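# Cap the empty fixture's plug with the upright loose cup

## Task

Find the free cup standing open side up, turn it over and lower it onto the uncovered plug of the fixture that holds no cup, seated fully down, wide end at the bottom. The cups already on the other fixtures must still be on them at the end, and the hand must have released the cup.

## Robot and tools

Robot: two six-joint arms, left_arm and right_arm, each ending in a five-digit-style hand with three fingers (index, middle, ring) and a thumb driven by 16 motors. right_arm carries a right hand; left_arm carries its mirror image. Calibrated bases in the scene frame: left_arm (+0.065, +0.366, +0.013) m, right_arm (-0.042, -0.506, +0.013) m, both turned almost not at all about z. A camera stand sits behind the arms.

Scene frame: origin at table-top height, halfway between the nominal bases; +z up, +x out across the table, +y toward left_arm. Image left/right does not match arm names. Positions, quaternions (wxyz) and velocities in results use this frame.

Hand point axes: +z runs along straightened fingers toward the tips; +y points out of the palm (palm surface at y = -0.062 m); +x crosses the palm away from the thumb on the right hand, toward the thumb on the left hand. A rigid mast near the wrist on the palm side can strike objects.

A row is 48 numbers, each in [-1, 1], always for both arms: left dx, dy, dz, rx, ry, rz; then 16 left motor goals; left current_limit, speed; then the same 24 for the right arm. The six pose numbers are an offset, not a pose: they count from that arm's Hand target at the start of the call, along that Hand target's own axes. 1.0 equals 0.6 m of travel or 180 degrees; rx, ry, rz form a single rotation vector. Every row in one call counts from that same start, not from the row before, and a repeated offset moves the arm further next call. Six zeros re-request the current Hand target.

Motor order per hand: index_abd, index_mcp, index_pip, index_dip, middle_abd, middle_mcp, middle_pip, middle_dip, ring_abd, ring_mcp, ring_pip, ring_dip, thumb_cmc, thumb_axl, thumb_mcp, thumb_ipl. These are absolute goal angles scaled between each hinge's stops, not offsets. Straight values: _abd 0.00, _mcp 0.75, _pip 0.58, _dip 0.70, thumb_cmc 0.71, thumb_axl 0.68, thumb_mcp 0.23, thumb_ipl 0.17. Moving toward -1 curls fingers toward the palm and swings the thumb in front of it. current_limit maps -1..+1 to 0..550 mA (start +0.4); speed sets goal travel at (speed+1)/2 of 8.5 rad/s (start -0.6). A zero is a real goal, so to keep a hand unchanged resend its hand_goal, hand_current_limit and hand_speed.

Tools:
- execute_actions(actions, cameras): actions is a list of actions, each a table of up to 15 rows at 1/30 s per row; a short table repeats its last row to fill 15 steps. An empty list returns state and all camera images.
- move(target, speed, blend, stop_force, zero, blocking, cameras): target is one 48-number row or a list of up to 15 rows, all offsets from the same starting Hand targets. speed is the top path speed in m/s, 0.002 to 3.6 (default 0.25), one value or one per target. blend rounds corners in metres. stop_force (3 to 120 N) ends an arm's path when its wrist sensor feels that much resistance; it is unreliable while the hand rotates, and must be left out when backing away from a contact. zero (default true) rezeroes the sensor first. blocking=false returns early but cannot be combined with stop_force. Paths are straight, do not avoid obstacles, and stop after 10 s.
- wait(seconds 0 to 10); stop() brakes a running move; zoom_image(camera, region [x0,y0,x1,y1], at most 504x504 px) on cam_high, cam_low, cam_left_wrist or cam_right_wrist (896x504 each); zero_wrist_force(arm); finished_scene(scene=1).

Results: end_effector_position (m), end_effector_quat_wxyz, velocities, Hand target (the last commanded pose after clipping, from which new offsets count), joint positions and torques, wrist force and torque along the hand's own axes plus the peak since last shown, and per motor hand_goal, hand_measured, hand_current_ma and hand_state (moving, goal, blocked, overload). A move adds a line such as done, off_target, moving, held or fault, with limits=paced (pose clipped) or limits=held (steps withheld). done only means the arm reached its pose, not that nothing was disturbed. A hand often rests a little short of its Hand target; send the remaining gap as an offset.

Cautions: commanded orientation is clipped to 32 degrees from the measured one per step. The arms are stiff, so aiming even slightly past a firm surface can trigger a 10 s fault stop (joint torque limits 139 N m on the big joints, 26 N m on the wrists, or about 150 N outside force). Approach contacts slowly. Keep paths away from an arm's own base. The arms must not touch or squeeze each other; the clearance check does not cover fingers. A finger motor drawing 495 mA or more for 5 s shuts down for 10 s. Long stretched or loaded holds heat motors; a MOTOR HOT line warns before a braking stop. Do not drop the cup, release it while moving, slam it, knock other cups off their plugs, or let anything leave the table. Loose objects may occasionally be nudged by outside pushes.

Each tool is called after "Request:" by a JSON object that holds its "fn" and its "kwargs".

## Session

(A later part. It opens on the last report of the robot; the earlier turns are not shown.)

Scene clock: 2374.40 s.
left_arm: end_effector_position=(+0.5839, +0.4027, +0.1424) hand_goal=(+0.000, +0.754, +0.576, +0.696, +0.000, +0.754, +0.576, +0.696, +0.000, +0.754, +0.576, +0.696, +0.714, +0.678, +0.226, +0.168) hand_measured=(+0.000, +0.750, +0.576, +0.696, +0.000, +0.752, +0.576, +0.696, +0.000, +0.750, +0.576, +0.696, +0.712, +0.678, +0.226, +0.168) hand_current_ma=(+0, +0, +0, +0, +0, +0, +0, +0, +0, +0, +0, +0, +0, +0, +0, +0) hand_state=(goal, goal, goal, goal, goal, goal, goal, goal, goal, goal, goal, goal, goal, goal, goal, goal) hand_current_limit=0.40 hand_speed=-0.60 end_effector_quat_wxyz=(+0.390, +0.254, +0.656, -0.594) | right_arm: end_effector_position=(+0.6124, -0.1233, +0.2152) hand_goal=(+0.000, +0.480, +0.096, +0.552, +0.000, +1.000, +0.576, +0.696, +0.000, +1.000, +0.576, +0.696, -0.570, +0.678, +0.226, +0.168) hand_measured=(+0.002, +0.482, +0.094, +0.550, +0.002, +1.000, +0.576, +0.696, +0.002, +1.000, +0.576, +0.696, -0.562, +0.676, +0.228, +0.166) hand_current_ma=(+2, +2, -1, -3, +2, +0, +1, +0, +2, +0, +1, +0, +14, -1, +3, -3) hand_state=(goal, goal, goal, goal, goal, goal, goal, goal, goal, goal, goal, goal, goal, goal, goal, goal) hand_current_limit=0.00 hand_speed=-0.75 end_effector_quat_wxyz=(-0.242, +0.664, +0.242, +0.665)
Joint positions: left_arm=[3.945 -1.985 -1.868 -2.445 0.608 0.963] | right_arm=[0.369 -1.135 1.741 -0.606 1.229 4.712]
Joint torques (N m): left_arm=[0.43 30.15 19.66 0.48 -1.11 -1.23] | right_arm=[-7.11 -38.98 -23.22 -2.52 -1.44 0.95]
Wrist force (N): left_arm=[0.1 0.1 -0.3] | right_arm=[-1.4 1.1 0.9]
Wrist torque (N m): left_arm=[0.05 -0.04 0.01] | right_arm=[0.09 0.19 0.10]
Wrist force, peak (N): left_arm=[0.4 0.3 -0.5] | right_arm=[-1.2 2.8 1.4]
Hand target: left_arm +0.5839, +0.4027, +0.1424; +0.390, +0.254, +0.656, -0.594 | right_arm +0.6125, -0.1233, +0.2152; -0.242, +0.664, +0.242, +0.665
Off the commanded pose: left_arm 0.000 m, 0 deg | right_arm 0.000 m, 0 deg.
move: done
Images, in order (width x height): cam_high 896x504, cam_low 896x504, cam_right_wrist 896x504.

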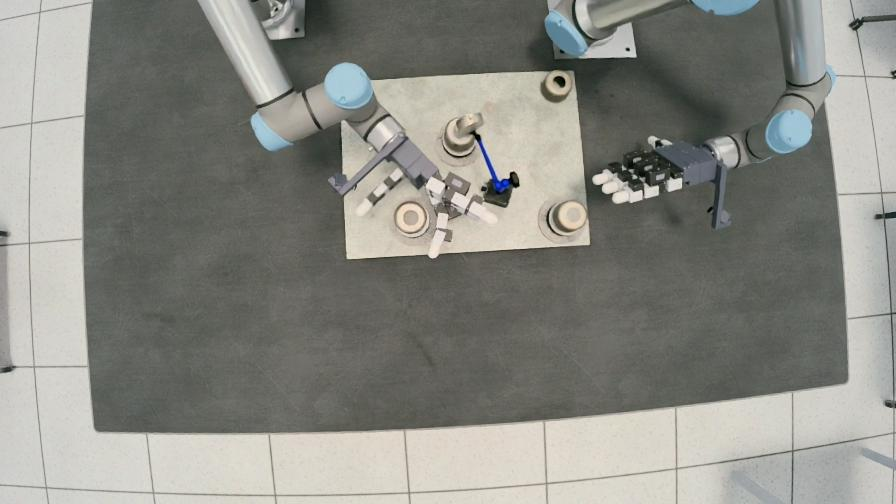

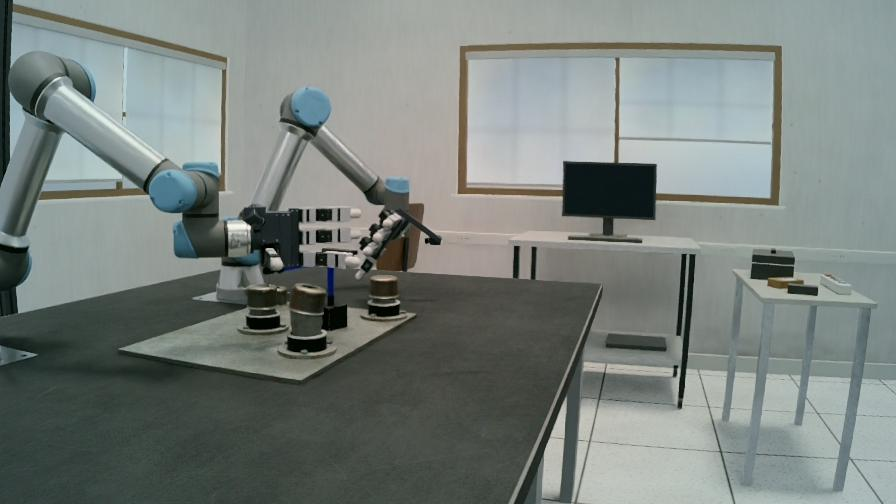

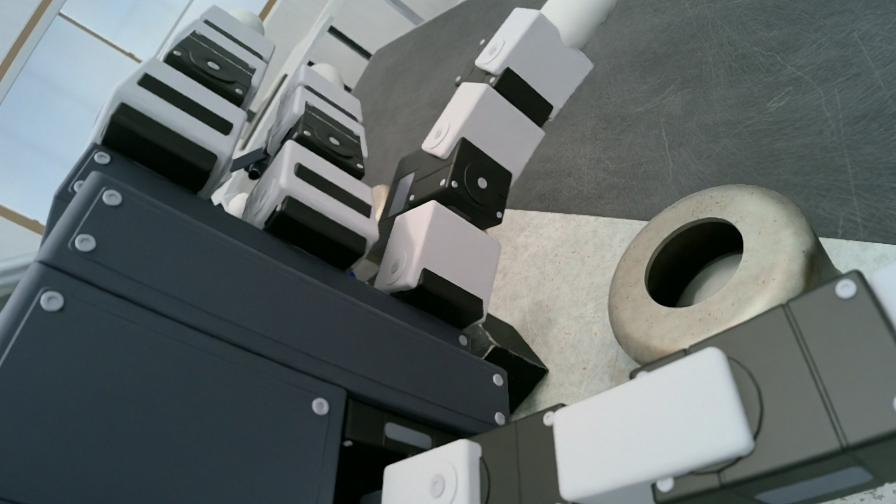

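Request:
{"fn": "move", "kwargs": {"target": [0,0,0,0,0,0, 0,0.754,0.576,0.696,0,0.754,0.576,0.696,0,0.754,0.576,0.696,0.714,0.678,0.226,0.168,0.40,-0.60, -0.12,0.005,0.0083,0,0,0, 0,0.479,0.095,0.551,0,1,0.576,0.696,0,1,0.576,0.696,-0.571,0.678,0.226,0.168,0.0,-0.75], "speed": 0.05, "stop_force": 6, "cameras": ["cam_high","cam_low","cam_right_wrist"]}}

Request:
{"fn": "zoom_image", "kwargs": {"camera": "cam_high", "region": [350, 150, 470, 270]}}

Request:
{"fn": "zoom_image", "kwargs": {"camera": "cam_low", "region": [230, 230, 370, 370]}}

Scene clock: 2400.03 s.
left_arm: end_effector_position=(+0.5839, +0.4027, +0.1424) hand_goal=(+0.000, +0.754, +0.576, +0.696, +0.000, +0.754, +0.576, +0.696, +0.000, +0.754, +0.576, +0.696, +0.714, +0.678, +0.226, +0.168) hand_measured=(+0.000, +0.750, +0.576, +0.696, +0.000, +0.752, +0.576, +0.696, +0.000, +0.750, +0.576, +0.696, +0.712, +0.678, +0.226, +0.168) hand_current_ma=(+0, +0, +0, +0, +0, +0, +0, +0, +0, +0, +0, +0, +0, +0, +0, +0) hand_state=(goal, goal, goal, goal, goal, goal, goal, goal, goal, goal, goal, goal, goal, goal, goal, goal) hand_current_limit=0.40 hand_speed=-0.60 end_effector_quat_wxyz=(+0.390, +0.254, +0.656, -0.594) | right_arm: end_effector_position=(+0.6183, -0.1224, +0.1432) hand_goal=(+0.000, +0.480, +0.096, +0.552, +0.000, +1.000, +0.576, +0.696, +0.000, +1.000, +0.576, +0.696, -0.570, +0.678, +0.226, +0.168) hand_measured=(+0.002, +0.482, +0.094, +0.550, +0.002, +1.000, +0.576, +0.696, +0.002, +1.000, +0.576, +0.696, -0.562, +0.676, +0.228, +0.166) hand_current_ma=(+2, +2, -1, -3, +2, +0, +1, +0, +2, +0, +1, +0, +14, -1, +3, -3) hand_state=(goal, goal, goal, goal, goal, goal, goal, goal, goal, goal, goal, goal, goal, goal, goal, goal) hand_current_limit=0.00 hand_speed=-0.75 end_effector_quat_wxyz=(-0.242, +0.664, +0.242, +0.665)
Joint positions: left_arm=[3.945 -1.985 -1.868 -2.445 0.608 0.963] | right_arm=[0.367 -1.016 1.78 -0.764 1.227 4.712]
Joint torques (N m): left_arm=[0.1 29.53 19.79 0.55 -1.14 -1.19] | right_arm=[-2.9 -49.9 -25.5 -2.14 -0.41 0.97]
Wrist force (N): left_arm=[0.2 0.1 -0.2] | right_arm=[-1.7 1.1 1.1]
Wrist torque (N m): left_arm=[0.04 -0.04 0.02] | right_arm=[0.08 0.21 0.08]
Wrist force, peak (N): left_arm=[0.4 0.2 -0.5] | right_arm=[-2.1 1.2 1.1]
Hand target: left_arm +0.5839, +0.4027, +0.1424; +0.390, +0.254, +0.656, -0.594 | right_arm +0.6183, -0.1224, +0.1432; -0.242, +0.664, +0.242, +0.665
Off the commanded pose: left_arm 0.000 m, 0 deg | right_arm 0.000 m, 0 deg.
move: done
Images, in order (width x height): cam_high 896x504, cam_low 896x504, cam_right_wrist 896x504.

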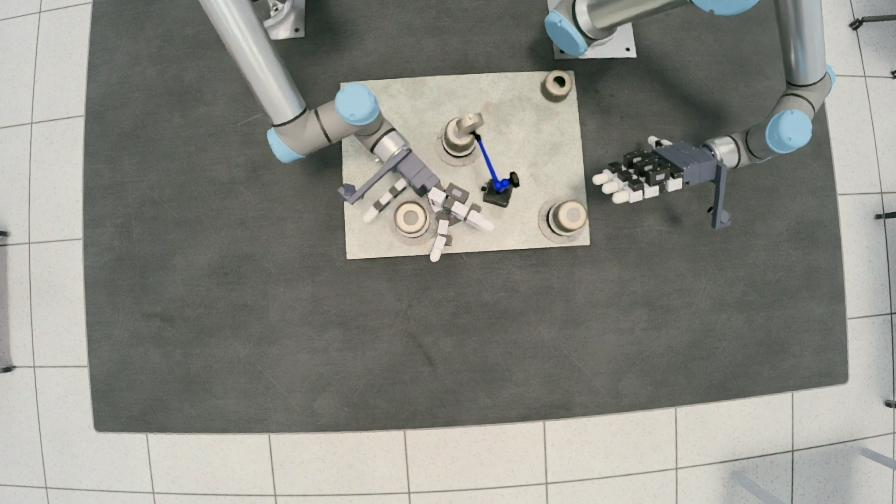

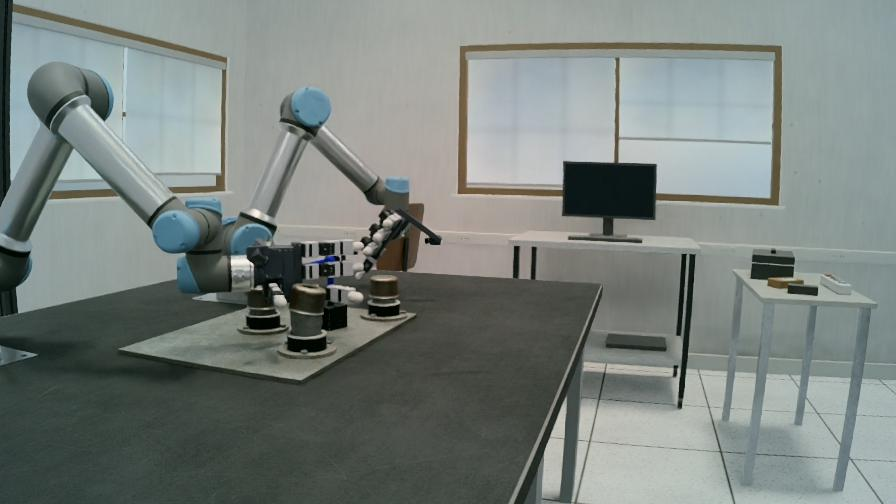

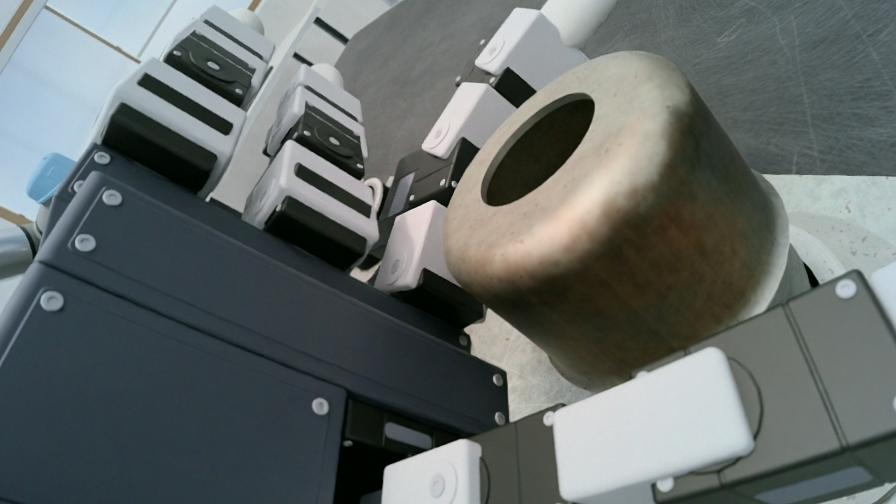

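Scaled by 4.200 from the camera's 896x504 image, which has a finer 1280x720 frame.

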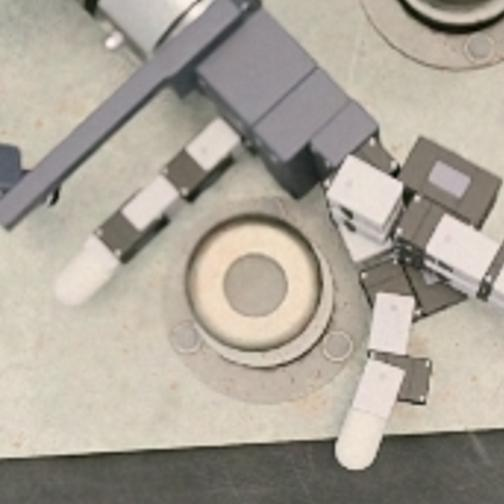

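Scaled by 3.600 from the camera's 896x504 image, which has a finer 1280x720 frame.

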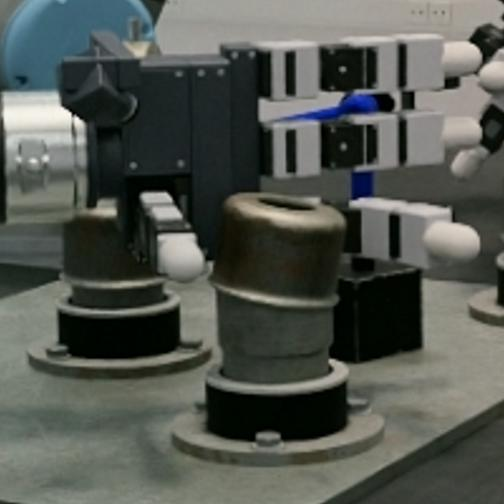

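Request:
{"fn": "move", "kwargs": {"target": [0,0,0,0,0,0, 0,0.754,0.576,0.696,0,0.754,0.576,0.696,0,0.754,0.576,0.696,0.714,0.678,0.226,0.168,0.40,-0.60, 0,0.0117,0.01,0,0,0, 0,0.479,0.095,0.551,0,1,0.576,0.696,0,1,0.576,0.696,-0.571,0.678,0.226,0.168,0.0,-0.75], "speed": 0.02, "stop_force": 3}}

Request:
{"fn": "move", "kwargs": {"target": [0,0,0,0,0,0, 0,0.754,0.576,0.696,0,0.754,0.576,0.696,0,0.754,0.576,0.696,0.714,0.678,0.226,0.168,0.40,-0.60, 0,0,0,0,0,0, 0,0.30,-0.35,0.15,0,1,0.576,0.696,0,1,0.576,0.696,-0.571,0.678,0.056,-0.1,0.0,-0.85], "speed": 0.05, "cameras": ["cam_high","cam_low","cam_right_wrist"]}}

Request:
{"fn": "zoom_image", "kwargs": {"camera": "cam_high", "region": [350, 150, 470, 270]}}

Request:
{"fn": "zoom_image", "kwargs": {"camera": "cam_low", "region": [230, 230, 370, 370]}}

Scene clock: 2436.27 s.
left_arm: end_effector_position=(+0.5839, +0.4027, +0.1424) hand_goal=(+0.000, +0.754, +0.576, +0.696, +0.000, +0.754, +0.576, +0.696, +0.000, +0.754, +0.576, +0.696, +0.714, +0.678, +0.226, +0.168) hand_measured=(+0.000, +0.750, +0.576, +0.696, +0.000, +0.752, +0.576, +0.696, +0.000, +0.750, +0.576, +0.696, +0.712, +0.678, +0.226, +0.168) hand_current_ma=(+0, +0, +0, +0, +0, +0, +0, +0, +0, +0, +0, +0, +0, +0, +0, +0) hand_state=(goal, goal, goal, goal, goal, goal, goal, goal, goal, goal, goal, goal, goal, goal, goal, goal) hand_current_limit=0.40 hand_speed=-0.60 end_effector_quat_wxyz=(+0.390, +0.254, +0.656, -0.594) | right_arm: end_effector_position=(+0.6274, -0.1239, +0.1432) hand_goal=(+0.000, +0.480, +0.096, +0.552, +0.000, +1.000, +0.576, +0.696, +0.000, +1.000, +0.576, +0.696, -0.570, +0.678, +0.226, +0.168) hand_measured=(+0.002, +0.482, +0.094, +0.550, +0.002, +1.000, +0.576, +0.696, +0.002, +1.000, +0.576, +0.696, -0.562, +0.676, +0.228, +0.166) hand_current_ma=(+2, +2, -1, -3, +2, +0, +1, +0, +2, +0, +1, +0, +14, -1, +3, -3) hand_state=(goal, goal, goal, goal, goal, goal, goal, goal, goal, goal, goal, goal, goal, goal, goal, goal) hand_current_limit=0.00 hand_speed=-0.75 end_effector_quat_wxyz=(-0.242, +0.664, +0.242, +0.665)
Joint positions: left_arm=[3.945 -1.985 -1.868 -2.445 0.608 0.963] | right_arm=[0.358 -1.004 1.758 -0.755 1.218 4.712]
Joint torques (N m): left_arm=[0.65 29.17 19.92 0.56 -1.13 -1.11] | right_arm=[8.63 -50.48 -11.26 -2.61 1.83 1.05]
Wrist force (N): left_arm=[0.2 0.0 -0.2] | right_arm=[-1.4 1.1 1.1]
Wrist torque (N m): left_arm=[0.01 -0.03 0.01] | right_arm=[0.07 0.18 0.10]
Wrist force, peak (N): left_arm=[0.2 -0.1 -0.5] | right_arm=[-1.6 1.2 1.1]
Hand target: left_arm +0.5839, +0.4027, +0.1424; +0.390, +0.254, +0.656, -0.594 | right_arm +0.6274, -0.1239, +0.1432; -0.242, +0.664, +0.242, +0.665
Off the commanded pose: left_arm 0.000 m, 0 deg | right_arm 0.000 m, 0 deg.
move: done

Scene clock: 2437.37 s.
left_arm: end_effector_position=(+0.5839, +0.4027, +0.1424) hand_goal=(+0.000, +0.754, +0.576, +0.696, +0.000, +0.754, +0.576, +0.696, +0.000, +0.754, +0.576, +0.696, +0.714, +0.678, +0.226, +0.168) hand_measured=(+0.000, +0.750, +0.576, +0.696, +0.000, +0.752, +0.576, +0.696, +0.000, +0.750, +0.576, +0.696, +0.712, +0.678, +0.226, +0.168) hand_current_ma=(+0, +0, +0, +0, +0, +0, +0, +0, +0, +0, +0, +0, +0, +0, +0, +0) hand_state=(goal, goal, goal, goal, goal, goal, goal, goal, goal, goal, goal, goal, goal, goal, goal, goal) hand_current_limit=0.40 hand_speed=-0.60 end_effector_quat_wxyz=(+0.390, +0.254, +0.656, -0.594) | right_arm: end_effector_position=(+0.6274, -0.1239, +0.1432) hand_goal=(+0.000, +0.300, -0.350, +0.150, +0.000, +1.000, +0.576, +0.696, +0.000, +1.000, +0.576, +0.696, -0.570, +0.678, +0.056, -0.100) hand_measured=(+0.002, +0.302, -0.346, +0.152, +0.002, +1.000, +0.576, +0.696, +0.002, +1.000, +0.576, +0.696, -0.562, +0.678, +0.058, -0.098) hand_current_ma=(+2, +3, +4, +4, +2, +0, +1, +0, +2, +0, +1, +0, +14, -1, +3, +3) hand_state=(goal, goal, goal, goal, goal, goal, goal, goal, goal, goal, goal, goal, goal, goal, goal, goal) hand_current_limit=0.00 hand_speed=-0.85 end_effector_quat_wxyz=(-0.242, +0.664, +0.242, +0.665)
Joint positions: left_arm=[3.945 -1.985 -1.868 -2.445 0.608 0.963] | right_arm=[0.358 -1.004 1.758 -0.755 1.218 4.712]
Joint torques (N m): left_arm=[0.33 29.27 19.35 0.56 -1.2 -1.33] | right_arm=[9.07 -50.93 -9.9 -2.73 1.42 0.61]
Wrist force (N): left_arm=[0.1 0.0 -0.4] | right_arm=[-1.4 1.0 1.1]
Wrist torque (N m): left_arm=[0.05 -0.05 0.01] | right_arm=[0.07 0.20 0.09]
Wrist force, peak (N): left_arm=[0.0 -0.2 -0.6] | right_arm=[-1.6 1.0 1.3]
Hand target: left_arm +0.5839, +0.4027, +0.1424; +0.390, +0.254, +0.656, -0.594 | right_arm +0.6274, -0.1239, +0.1432; -0.242, +0.664, +0.242, +0.665
Off the commanded pose: left_arm 0.000 m, 0 deg | right_arm 0.000 m, 0 deg.
move: done
Images, in order (width x height): cam_high 896x504, cam_low 896x504, cam_right_wrist 896x504.

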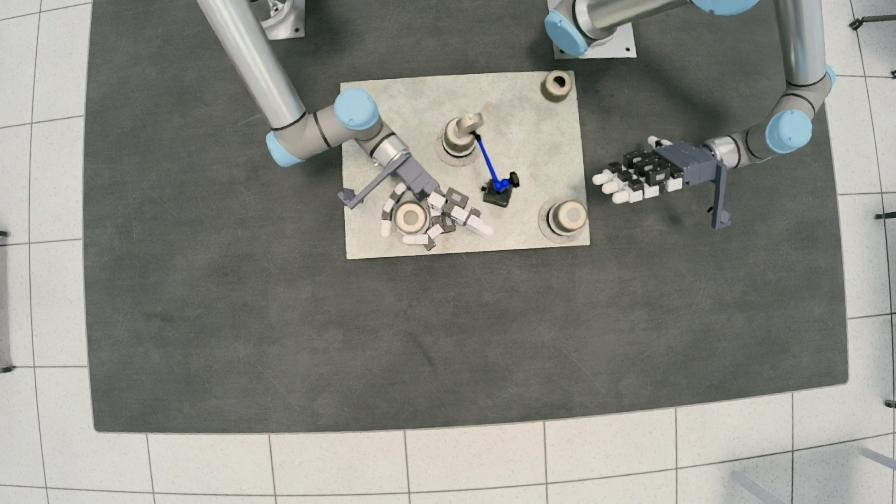

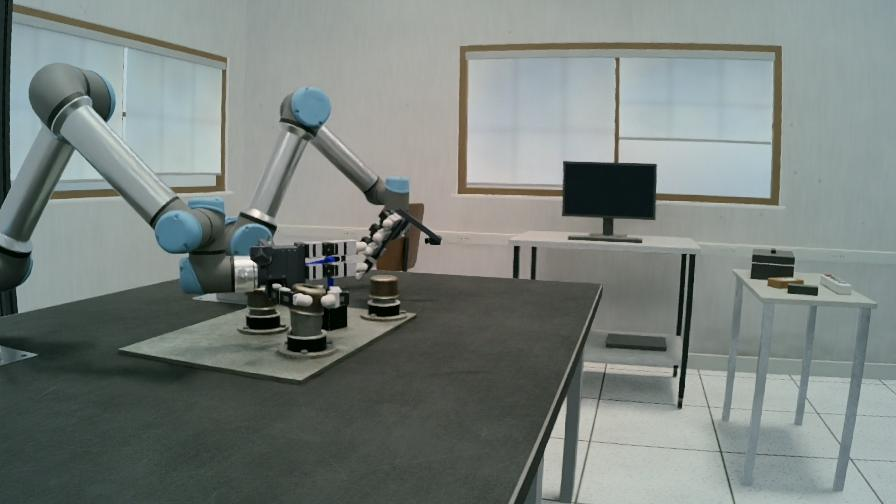

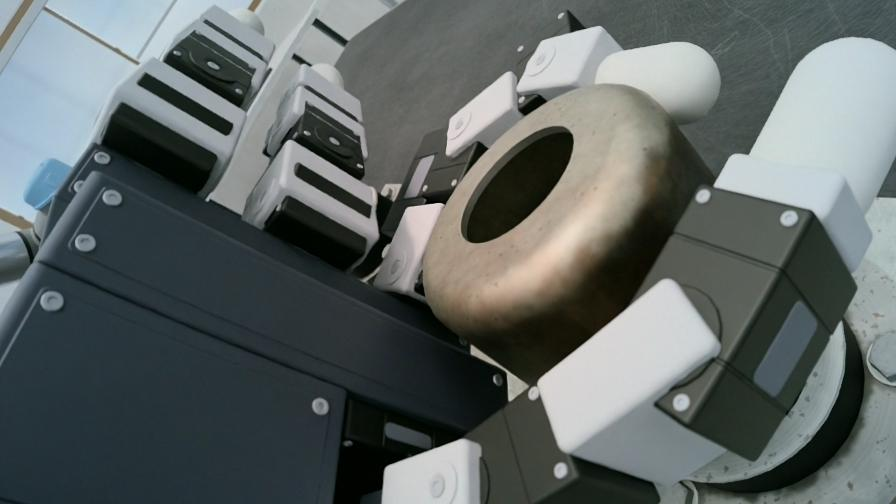

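Scaled by 4.200 from the camera's 896x504 image, which has a finer 1280x720 frame.

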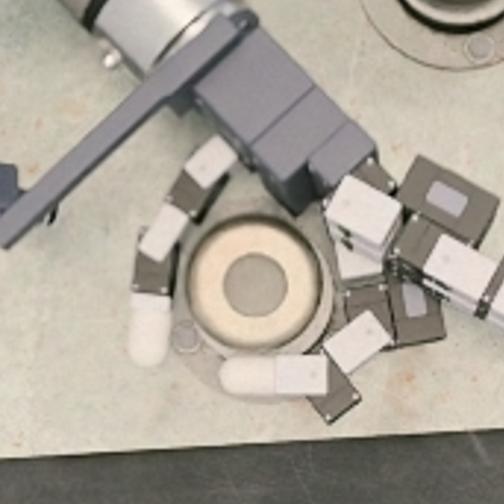

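Scaled by 3.600 from the camera's 896x504 image, which has a finer 1280x720 frame.

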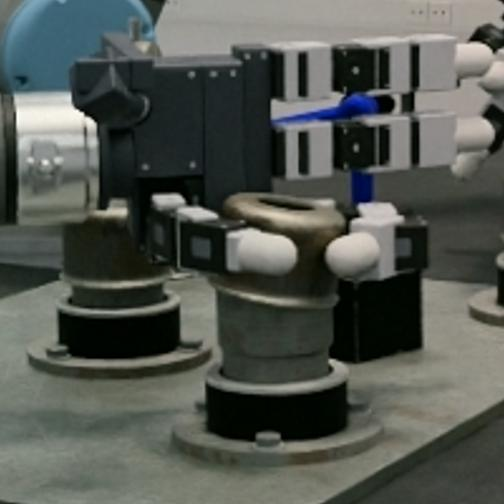

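Request:
{"fn": "move", "kwargs": {"target": [0,0,0,0,0,0, 0,0.754,0.576,0.696,0,0.754,0.576,0.696,0,0.754,0.576,0.696,0.714,0.678,0.226,0.168,0.40,-0.60, 0,0,0,0,0,0, 0,0.100,-0.540,0.050,0,1,0.576,0.696,0,1,0.576,0.696,-0.571,0.678,-0.112,-0.243,0.2,-0.85], "speed": 0.05, "cameras": ["cam_high","cam_low","cam_right_wrist"]}}

Request:
{"fn": "zoom_image", "kwargs": {"camera": "cam_high", "region": [350, 150, 470, 270]}}

Request:
{"fn": "zoom_image", "kwargs": {"camera": "cam_low", "region": [230, 230, 370, 370]}}

Scene clock: 2448.30 s.
left_arm: end_effector_position=(+0.5839, +0.4027, +0.1424) hand_goal=(+0.000, +0.754, +0.576, +0.696, +0.000, +0.754, +0.576, +0.696, +0.000, +0.754, +0.576, +0.696, +0.714, +0.678, +0.226, +0.168) hand_measured=(+0.000, +0.750, +0.576, +0.696, +0.000, +0.752, +0.576, +0.696, +0.000, +0.750, +0.576, +0.696, +0.712, +0.678, +0.226, +0.168) hand_current_ma=(+0, +0, +0, +0, +0, +0, +0, +0, +0, +0, +0, +0, +0, +0, +0, +0) hand_state=(goal, goal, goal, goal, goal, goal, goal, goal, goal, goal, goal, goal, goal, goal, goal, goal) hand_current_limit=0.40 hand_speed=-0.60 end_effector_quat_wxyz=(+0.390, +0.254, +0.656, -0.594) | right_arm: end_effector_position=(+0.6274, -0.1239, +0.1432) hand_goal=(+0.000, +0.100, -0.540, +0.050, +0.000, +1.000, +0.576, +0.696, +0.000, +1.000, +0.576, +0.696, -0.570, +0.678, -0.112, -0.242) hand_measured=(+0.002, +0.288, -0.358, +0.122, +0.002, +1.000, +0.576, +0.696, +0.002, +1.000, +0.576, +0.696, -0.572, +0.688, +0.004, -0.192) hand_current_ma=(+2, +330, +330, +238, +2, +0, +1, +0, +2, +0, +1, +0, -2, +25, +330, +214) hand_state=(goal, blocked, blocked, blocked, goal, goal, goal, goal, goal, goal, goal, goal, goal, goal, blocked, blocked) hand_current_limit=0.20 hand_speed=-0.85 end_effector_quat_wxyz=(-0.242, +0.664, +0.242, +0.665)
Joint positions: left_arm=[3.945 -1.985 -1.868 -2.445 0.608 0.963] | right_arm=[0.358 -1.004 1.758 -0.755 1.218 4.712]
Joint torques (N m): left_arm=[0.38 29.33 19.92 0.63 -1.08 -1.24] | right_arm=[7.71 -49.69 -11.39 -1.32 -1.78 0]
Wrist force (N): left_arm=[0.0 0.0 0.1] | right_arm=[-1.5 16.4 0.7]
Wrist torque (N m): left_arm=[0.01 -0.02 0.01] | right_arm=[0.91 0.18 -0.14]
Wrist force, peak (N): left_arm=[0.5 0.1 -0.4] | right_arm=[-1.5 16.4 0.7]
Hand target: left_arm +0.5839, +0.4027, +0.1424; +0.390, +0.254, +0.656, -0.594 | right_arm +0.6274, -0.1239, +0.1432; -0.242, +0.664, +0.242, +0.665
Off the commanded pose: left_arm 0.000 m, 0 deg | right_arm 0.000 m, 0 deg.
move: done
Images, in order (width x height): cam_high 896x504, cam_low 896x504, cam_right_wrist 896x504.

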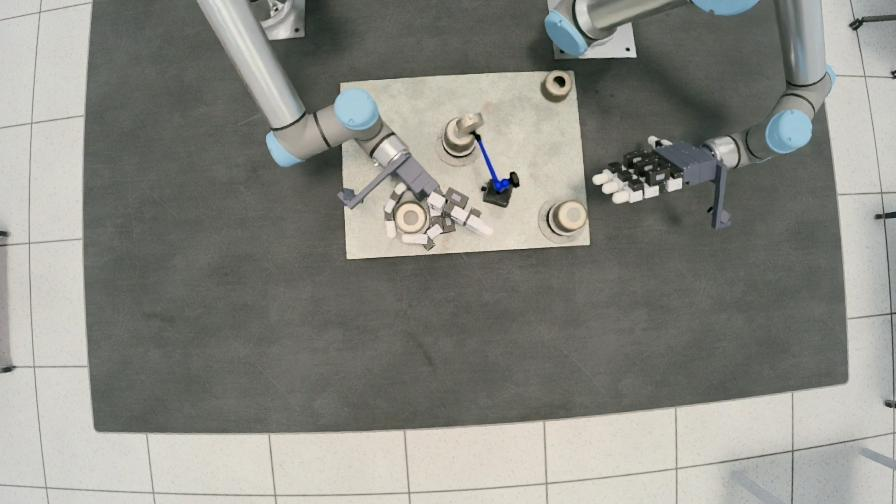

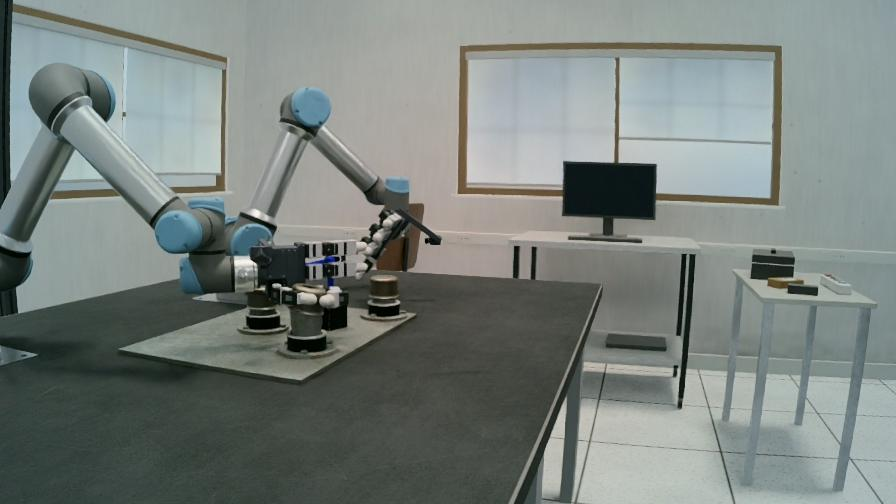

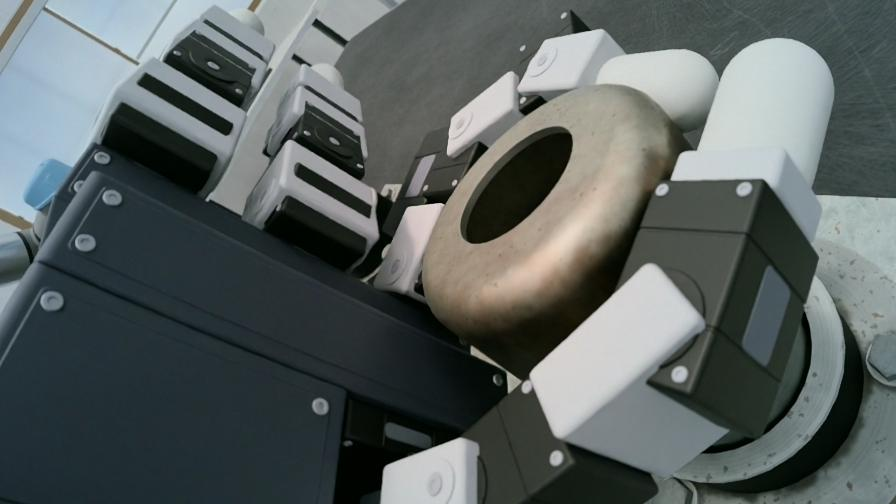

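Scaled by 4.200 from the camera's 896x504 image, which has a finer 1280x720 frame.

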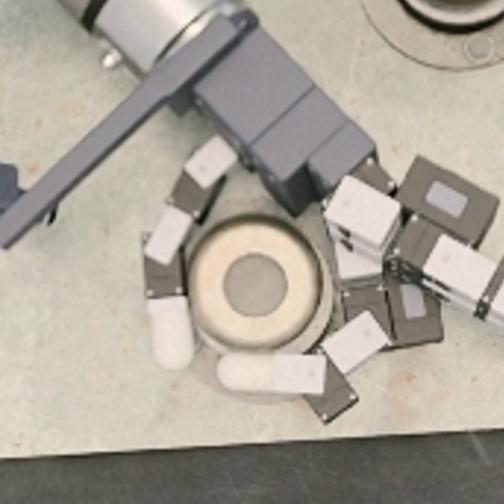

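Scaled by 3.600 from the camera's 896x504 image, which has a finer 1280x720 frame.

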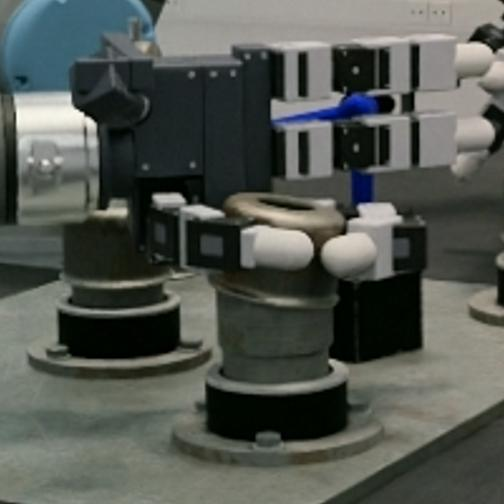

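Request:
{"fn": "move", "kwargs": {"target": [0,0,0,0,0,0, 0,0.754,0.576,0.696,0,0.754,0.576,0.696,0,0.754,0.576,0.696,0.714,0.678,0.226,0.168,0.40,-0.60, 0,0.007,0,0,0,0, 0,0.100,-0.540,0.050,0,1,0.576,0.696,0,1,0.576,0.696,-0.571,0.678,-0.112,-0.243,0.2,-0.85], "speed": 0.01}}

Scene clock: 2462.87 s.
left_arm: end_effector_position=(+0.5839, +0.4027, +0.1424) hand_goal=(+0.000, +0.754, +0.576, +0.696, +0.000, +0.754, +0.576, +0.696, +0.000, +0.754, +0.576, +0.696, +0.714, +0.678, +0.226, +0.168) hand_measured=(+0.000, +0.750, +0.576, +0.696, +0.000, +0.752, +0.576, +0.696, +0.000, +0.750, +0.576, +0.696, +0.712, +0.678, +0.226, +0.168) hand_current_ma=(+0, +0, +0, +0, +0, +0, +0, +0, +0, +0, +0, +0, +0, +0, +0, +0) hand_state=(goal, goal, goal, goal, goal, goal, goal, goal, goal, goal, goal, goal, goal, goal, goal, goal) hand_current_limit=0.40 hand_speed=-0.60 end_effector_quat_wxyz=(+0.390, +0.254, +0.656, -0.594) | right_arm: end_effector_position=(+0.6302, -0.1272, +0.1432) hand_goal=(+0.000, +0.100, -0.540, +0.050, +0.000, +1.000, +0.576, +0.696, +0.000, +1.000, +0.576, +0.696, -0.570, +0.678, -0.112, -0.242) hand_measured=(+0.004, +0.288, -0.378, +0.086, +0.002, +1.000, +0.576, +0.696, +0.002, +1.000, +0.576, +0.696, -0.572, +0.688, -0.020, -0.218) hand_current_ma=(+4, +330, +330, +99, +2, +0, +1, +0, +2, +0, +1, +0, -3, +25, +330, +80) hand_state=(goal, blocked, blocked, blocked, goal, goal, goal, goal, goal, goal, goal, goal, goal, goal, blocked, blocked) hand_current_limit=0.20 hand_speed=-0.85 end_effector_quat_wxyz=(-0.242, +0.664, +0.242, +0.665)
Joint positions: left_arm=[3.945 -1.985 -1.868 -2.445 0.608 0.963] | right_arm=[0.35 -1.003 1.757 -0.754 1.21 4.712]
Joint torques (N m): left_arm=[0.89 29.17 20.04 0.57 -1.23 -1.26] | right_arm=[7.5 -35.99 -23.48 -0.27 -0.73 0.05]
Wrist force (N): left_arm=[0.0 0.1 -0.3] | right_arm=[-0.8 7.1 1.2]
Wrist torque (N m): left_arm=[0.04 -0.03 0.01] | right_arm=[0.40 0.15 0.00]
Wrist force, peak (N): left_arm=[0.3 -0.1 -0.5] | right_arm=[-1.7 16.4 0.8]
Hand target: left_arm +0.5839, +0.4027, +0.1424; +0.390, +0.254, +0.656, -0.594 | right_arm +0.6301, -0.1271, +0.1432; -0.242, +0.664, +0.242, +0.665
Off the commanded pose: left_arm 0.000 m, 0 deg | right_arm 0.000 m, 0 deg.
move: done

Request:
{"fn": "move", "kwargs": {"target": [0,0,0,0,0,0, 0,0.754,0.576,0.696,0,0.754,0.576,0.696,0,0.754,0.576,0.696,0.714,0.678,0.226,0.168,0.40,-0.60, 0,0.004,0,0,0,0, 0,0.100,-0.540,0.050,0,1,0.576,0.696,0,1,0.576,0.696,-0.571,0.678,-0.112,-0.243,0.3,-0.85], "speed": 0.01, "cameras": ["cam_high","cam_low","cam_right_wrist"]}}

Request:
{"fn": "zoom_image", "kwargs": {"camera": "cam_low", "region": [230, 230, 370, 370]}}

Request:
{"fn": "zoom_image", "kwargs": {"camera": "cam_high", "region": [350, 150, 470, 270]}}

Scene clock: 2476.90 s.
left_arm: end_effector_position=(+0.5839, +0.4027, +0.1424) hand_goal=(+0.000, +0.754, +0.576, +0.696, +0.000, +0.754, +0.576, +0.696, +0.000, +0.754, +0.576, +0.696, +0.714, +0.678, +0.226, +0.168) hand_measured=(+0.000, +0.750, +0.576, +0.696, +0.000, +0.752, +0.576, +0.696, +0.000, +0.750, +0.576, +0.696, +0.712, +0.678, +0.226, +0.168) hand_current_ma=(+0, +0, +0, +0, +0, +0, +0, +0, +0, +0, +0, +0, +0, +0, +0, +0) hand_state=(goal, goal, goal, goal, goal, goal, goal, goal, goal, goal, goal, goal, goal, goal, goal, goal) hand_current_limit=0.40 hand_speed=-0.60 end_effector_quat_wxyz=(+0.390, +0.254, +0.656, -0.594) | right_arm: end_effector_position=(+0.6316, -0.1289, +0.1432) hand_goal=(+0.000, +0.100, -0.540, +0.050, +0.000, +1.000, +0.576, +0.696, +0.000, +1.000, +0.576, +0.696, -0.570, +0.678, -0.112, -0.242) hand_measured=(+0.004, +0.288, -0.402, +0.086, +0.002, +1.000, +0.576, +0.696, +0.002, +1.000, +0.576, +0.696, -0.572, +0.688, -0.038, -0.218) hand_current_ma=(+4, +358, +357, +99, +2, +0, +1, +0, +2, +0, +1, +0, -3, +25, +335, +79) hand_state=(goal, blocked, blocked, blocked, goal, goal, goal, goal, goal, goal, goal, goal, goal, goal, blocked, blocked) hand_current_limit=0.30 hand_speed=-0.85 end_effector_quat_wxyz=(-0.242, +0.664, +0.242, +0.665)
Joint positions: left_arm=[3.945 -1.985 -1.868 -2.445 0.608 0.963] | right_arm=[0.346 -1.003 1.756 -0.754 1.206 4.712]
Joint torques (N m): left_arm=[0.22 29.02 19.64 0.7 -1.15 -1.25] | right_arm=[-8.45 -33.58 -28.2 -0.98 1.24 1.12]
Wrist force (N): left_arm=[0.3 0.3 -0.5] | right_arm=[-0.7 -6.6 -0.1]
Wrist torque (N m): left_arm=[0.09 -0.06 0.02] | right_arm=[-0.34 0.06 0.41]
Wrist force, peak (N): left_arm=[0.3 0.3 -0.5] | right_arm=[-1.4 8.8 1.3]
Hand target: left_arm +0.5839, +0.4027, +0.1424; +0.390, +0.254, +0.656, -0.594 | right_arm +0.6316, -0.1290, +0.1432; -0.242, +0.664, +0.242, +0.665
Off the commanded pose: left_arm 0.000 m, 0 deg | right_arm 0.000 m, 0 deg.
move: done
Images, in order (width x height): cam_high 896x504, cam_low 896x504, cam_right_wrist 896x504.

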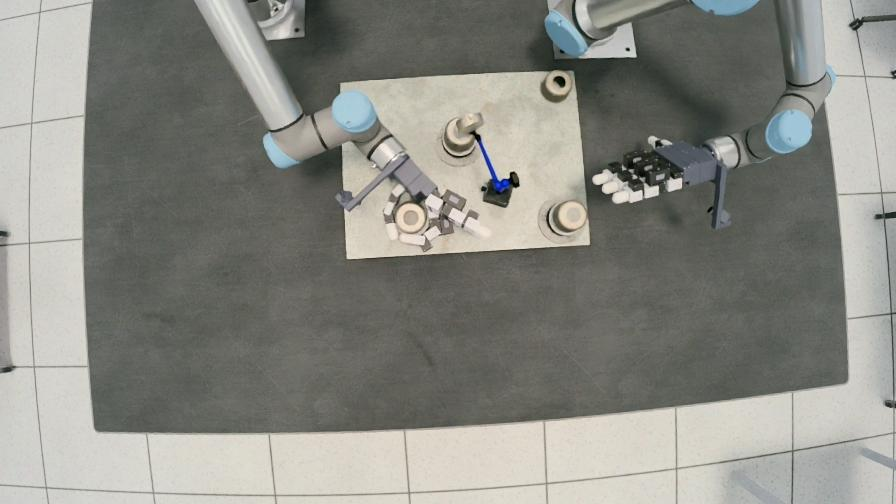

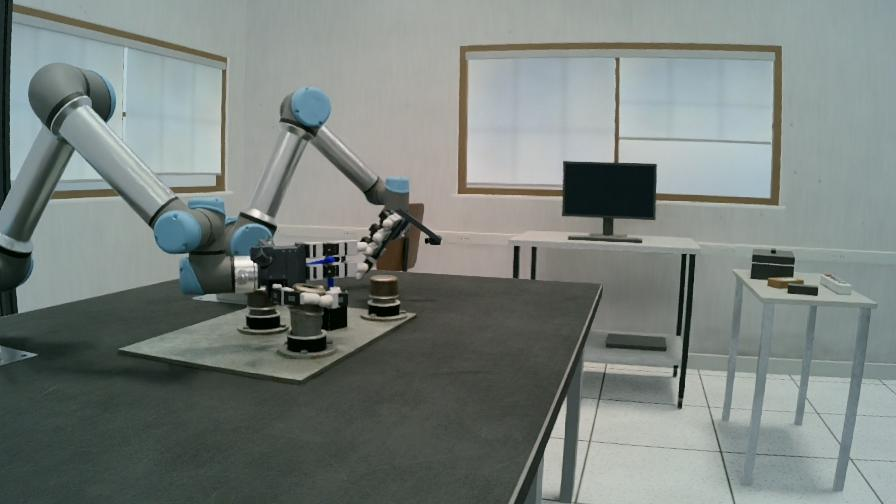

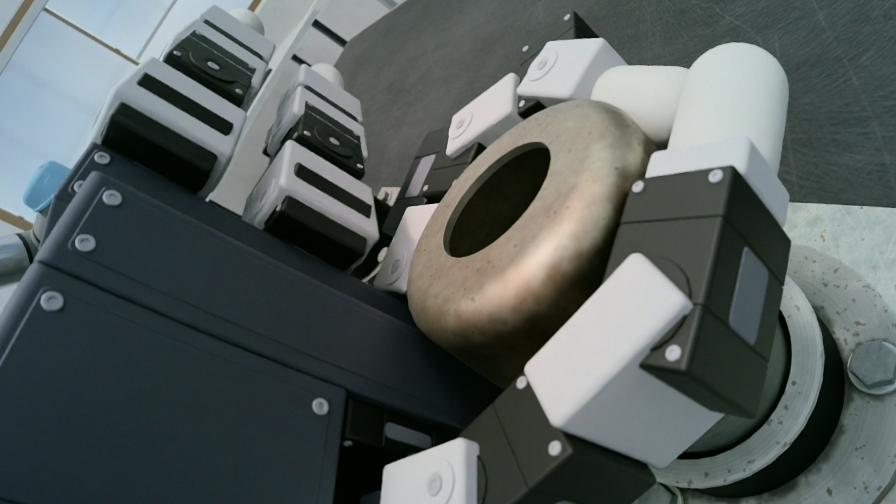

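Scaled by 3.600 from the camera's 896x504 image, which has a finer 1280x720 frame.

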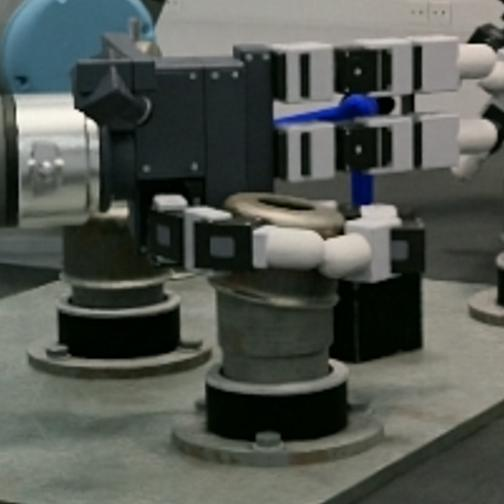

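Scaled by 4.200 from the camera's 896x504 image, which has a finer 1280x720 frame.

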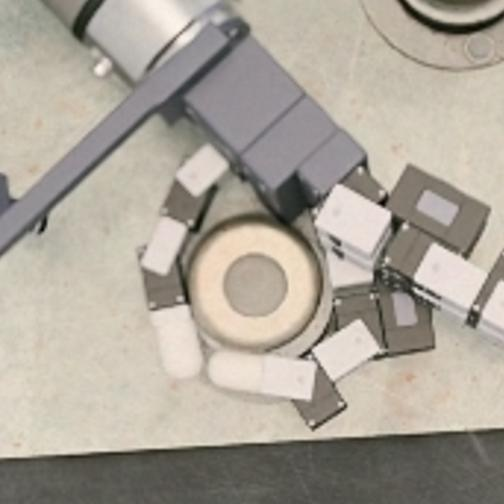

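Request:
{"fn": "move", "kwargs": {"target": [[0,0,0,0,0,0, 0,0.754,0.576,0.696,0,0.754,0.576,0.696,0,0.754,0.576,0.696,0.714,0.678,0.226,0.168,0.40,-0.60, 0,-0.0015,0,0,0,0, 0,0.100,-0.540,0.050,0,1,0.576,0.696,0,1,0.576,0.696,-0.571,0.678,-0.112,-0.243,0.5,-0.85],[0,0,0,0,0,0, 0,0.754,0.576,0.696,0,0.754,0.576,0.696,0,0.754,0.576,0.696,0.714,0.678,0.226,0.168,0.40,-0.60, 0.0167,-0.0015,0,0,0,0, 0,0.100,-0.540,0.050,0,1,0.576,0.696,0,1,0.576,0.696,-0.571,0.678,-0.112,-0.243,0.5,-0.85]], "speed": 0.01, "cameras": ["cam_high","cam_low","cam_right_wrist"]}}

Request:
{"fn": "zoom_image", "kwargs": {"camera": "cam_low", "region": [230, 230, 370, 370]}}

Request:
{"fn": "zoom_image", "kwargs": {"camera": "cam_high", "region": [350, 150, 470, 270]}}

Scene clock: 2494.73 s.
left_arm: end_effector_position=(+0.5839, +0.4027, +0.1424) hand_goal=(+0.000, +0.754, +0.576, +0.696, +0.000, +0.754, +0.576, +0.696, +0.000, +0.754, +0.576, +0.696, +0.714, +0.678, +0.226, +0.168) hand_measured=(+0.000, +0.750, +0.576, +0.696, +0.000, +0.752, +0.576, +0.696, +0.000, +0.750, +0.576, +0.696, +0.712, +0.678, +0.226, +0.168) hand_current_ma=(+0, +0, +0, +0, +0, +0, +0, +0, +0, +0, +0, +0, +0, +0, +0, +0) hand_state=(goal, goal, goal, goal, goal, goal, goal, goal, goal, goal, goal, goal, goal, goal, goal, goal) hand_current_limit=0.40 hand_speed=-0.60 end_effector_quat_wxyz=(+0.390, +0.254, +0.656, -0.594) | right_arm: end_effector_position=(+0.6310, -0.1282, +0.1533) hand_goal=(+0.000, +0.100, -0.540, +0.050, +0.000, +1.000, +0.576, +0.696, +0.000, +1.000, +0.576, +0.696, -0.570, +0.678, -0.112, -0.242) hand_measured=(+0.010, +0.276, -0.414, +0.092, +0.002, +1.000, +0.576, +0.696, +0.002, +1.000, +0.576, +0.696, -0.566, +0.692, -0.050, -0.220) hand_current_ma=(+16, +412, +413, +117, +2, +0, +1, +0, +2, +0, +1, +0, +5, +40, +270, +72) hand_state=(goal, blocked, blocked, blocked, goal, goal, goal, goal, goal, goal, goal, goal, goal, goal, blocked, blocked) hand_current_limit=0.50 hand_speed=-0.85 end_effector_quat_wxyz=(-0.242, +0.664, +0.242, +0.665)
Joint positions: left_arm=[3.945 -1.985 -1.868 -2.445 0.608 0.963] | right_arm=[0.347 -1.019 1.75 -0.732 1.207 4.712]
Joint torques (N m): left_arm=[0.47 29.13 19.73 0.72 -1.08 -1.18] | right_arm=[-0.02 -45.95 -27.61 -3.61 1.42 -0.59]
Wrist force (N): left_arm=[-0.1 0.0 -0.2] | right_arm=[-6.4 1.7 -0.6]
Wrist torque (N m): left_arm=[0.03 -0.02 0.00] | right_arm=[0.15 0.24 0.01]
Wrist force, peak (N): left_arm=[-0.1 -0.1 -0.6] | right_arm=[-7.5 16.7 1.8]
Hand target: left_arm +0.5839, +0.4027, +0.1424; +0.390, +0.254, +0.656, -0.594 | right_arm +0.6311, -0.1283, +0.1532; -0.242, +0.664, +0.242, +0.665
Off the commanded pose: left_arm 0.000 m, 0 deg | right_arm 0.000 m, 0 deg.
move: done
Images, in order (width x height): cam_high 896x504, cam_low 896x504, cam_right_wrist 896x504.

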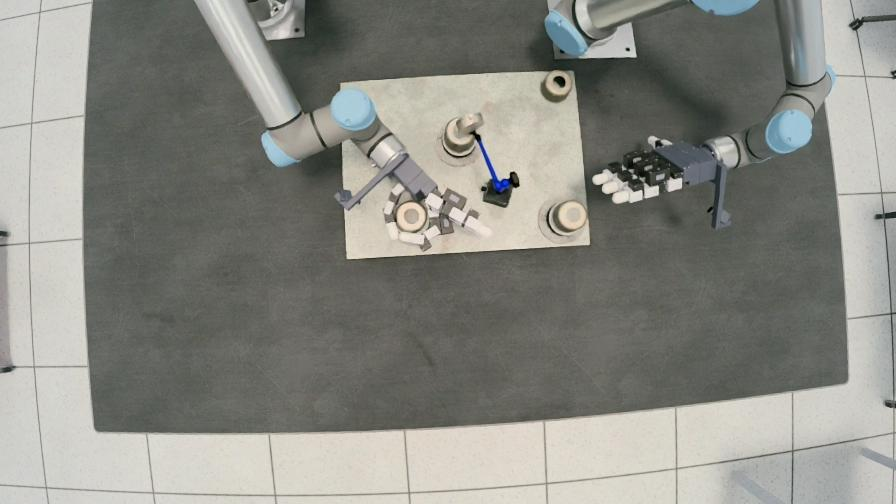

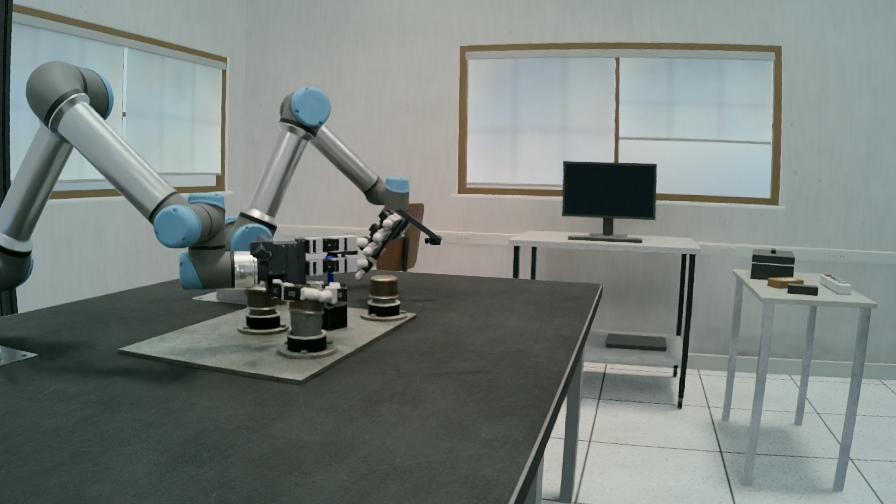

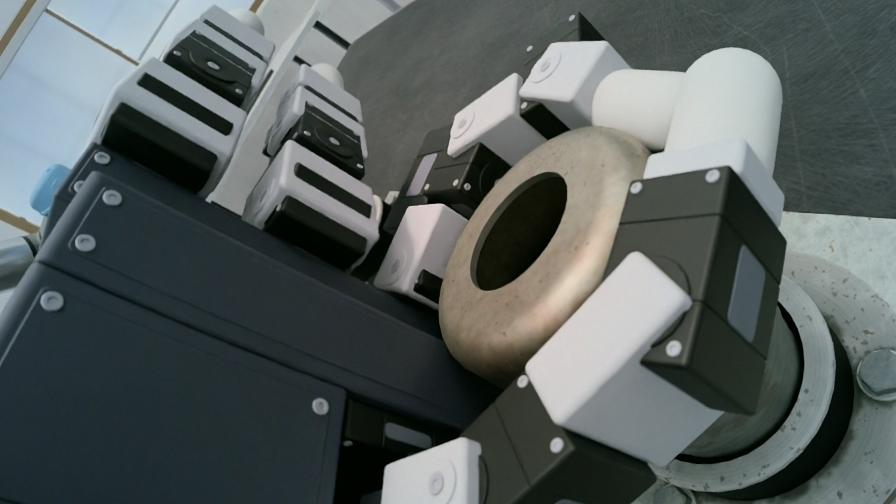

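Scaled by 3.600 from the camera's 896x504 image, which has a finer 1280x720 frame.

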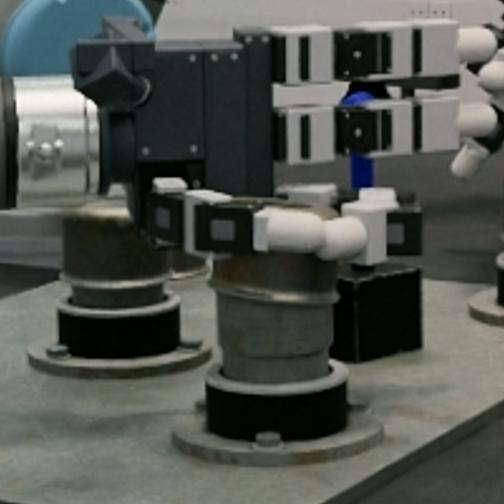

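Scaled by 4.200 from the camera's 896x504 image, which has a finer 1280x720 frame.

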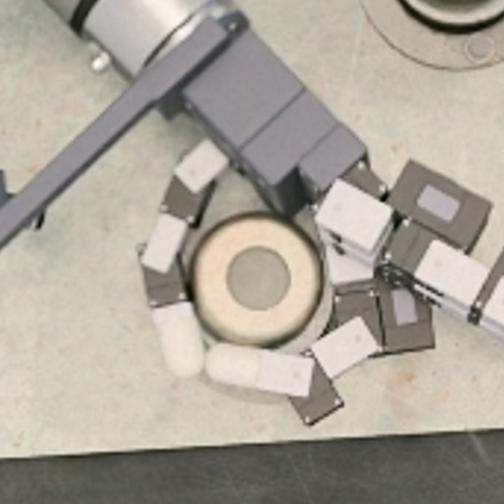

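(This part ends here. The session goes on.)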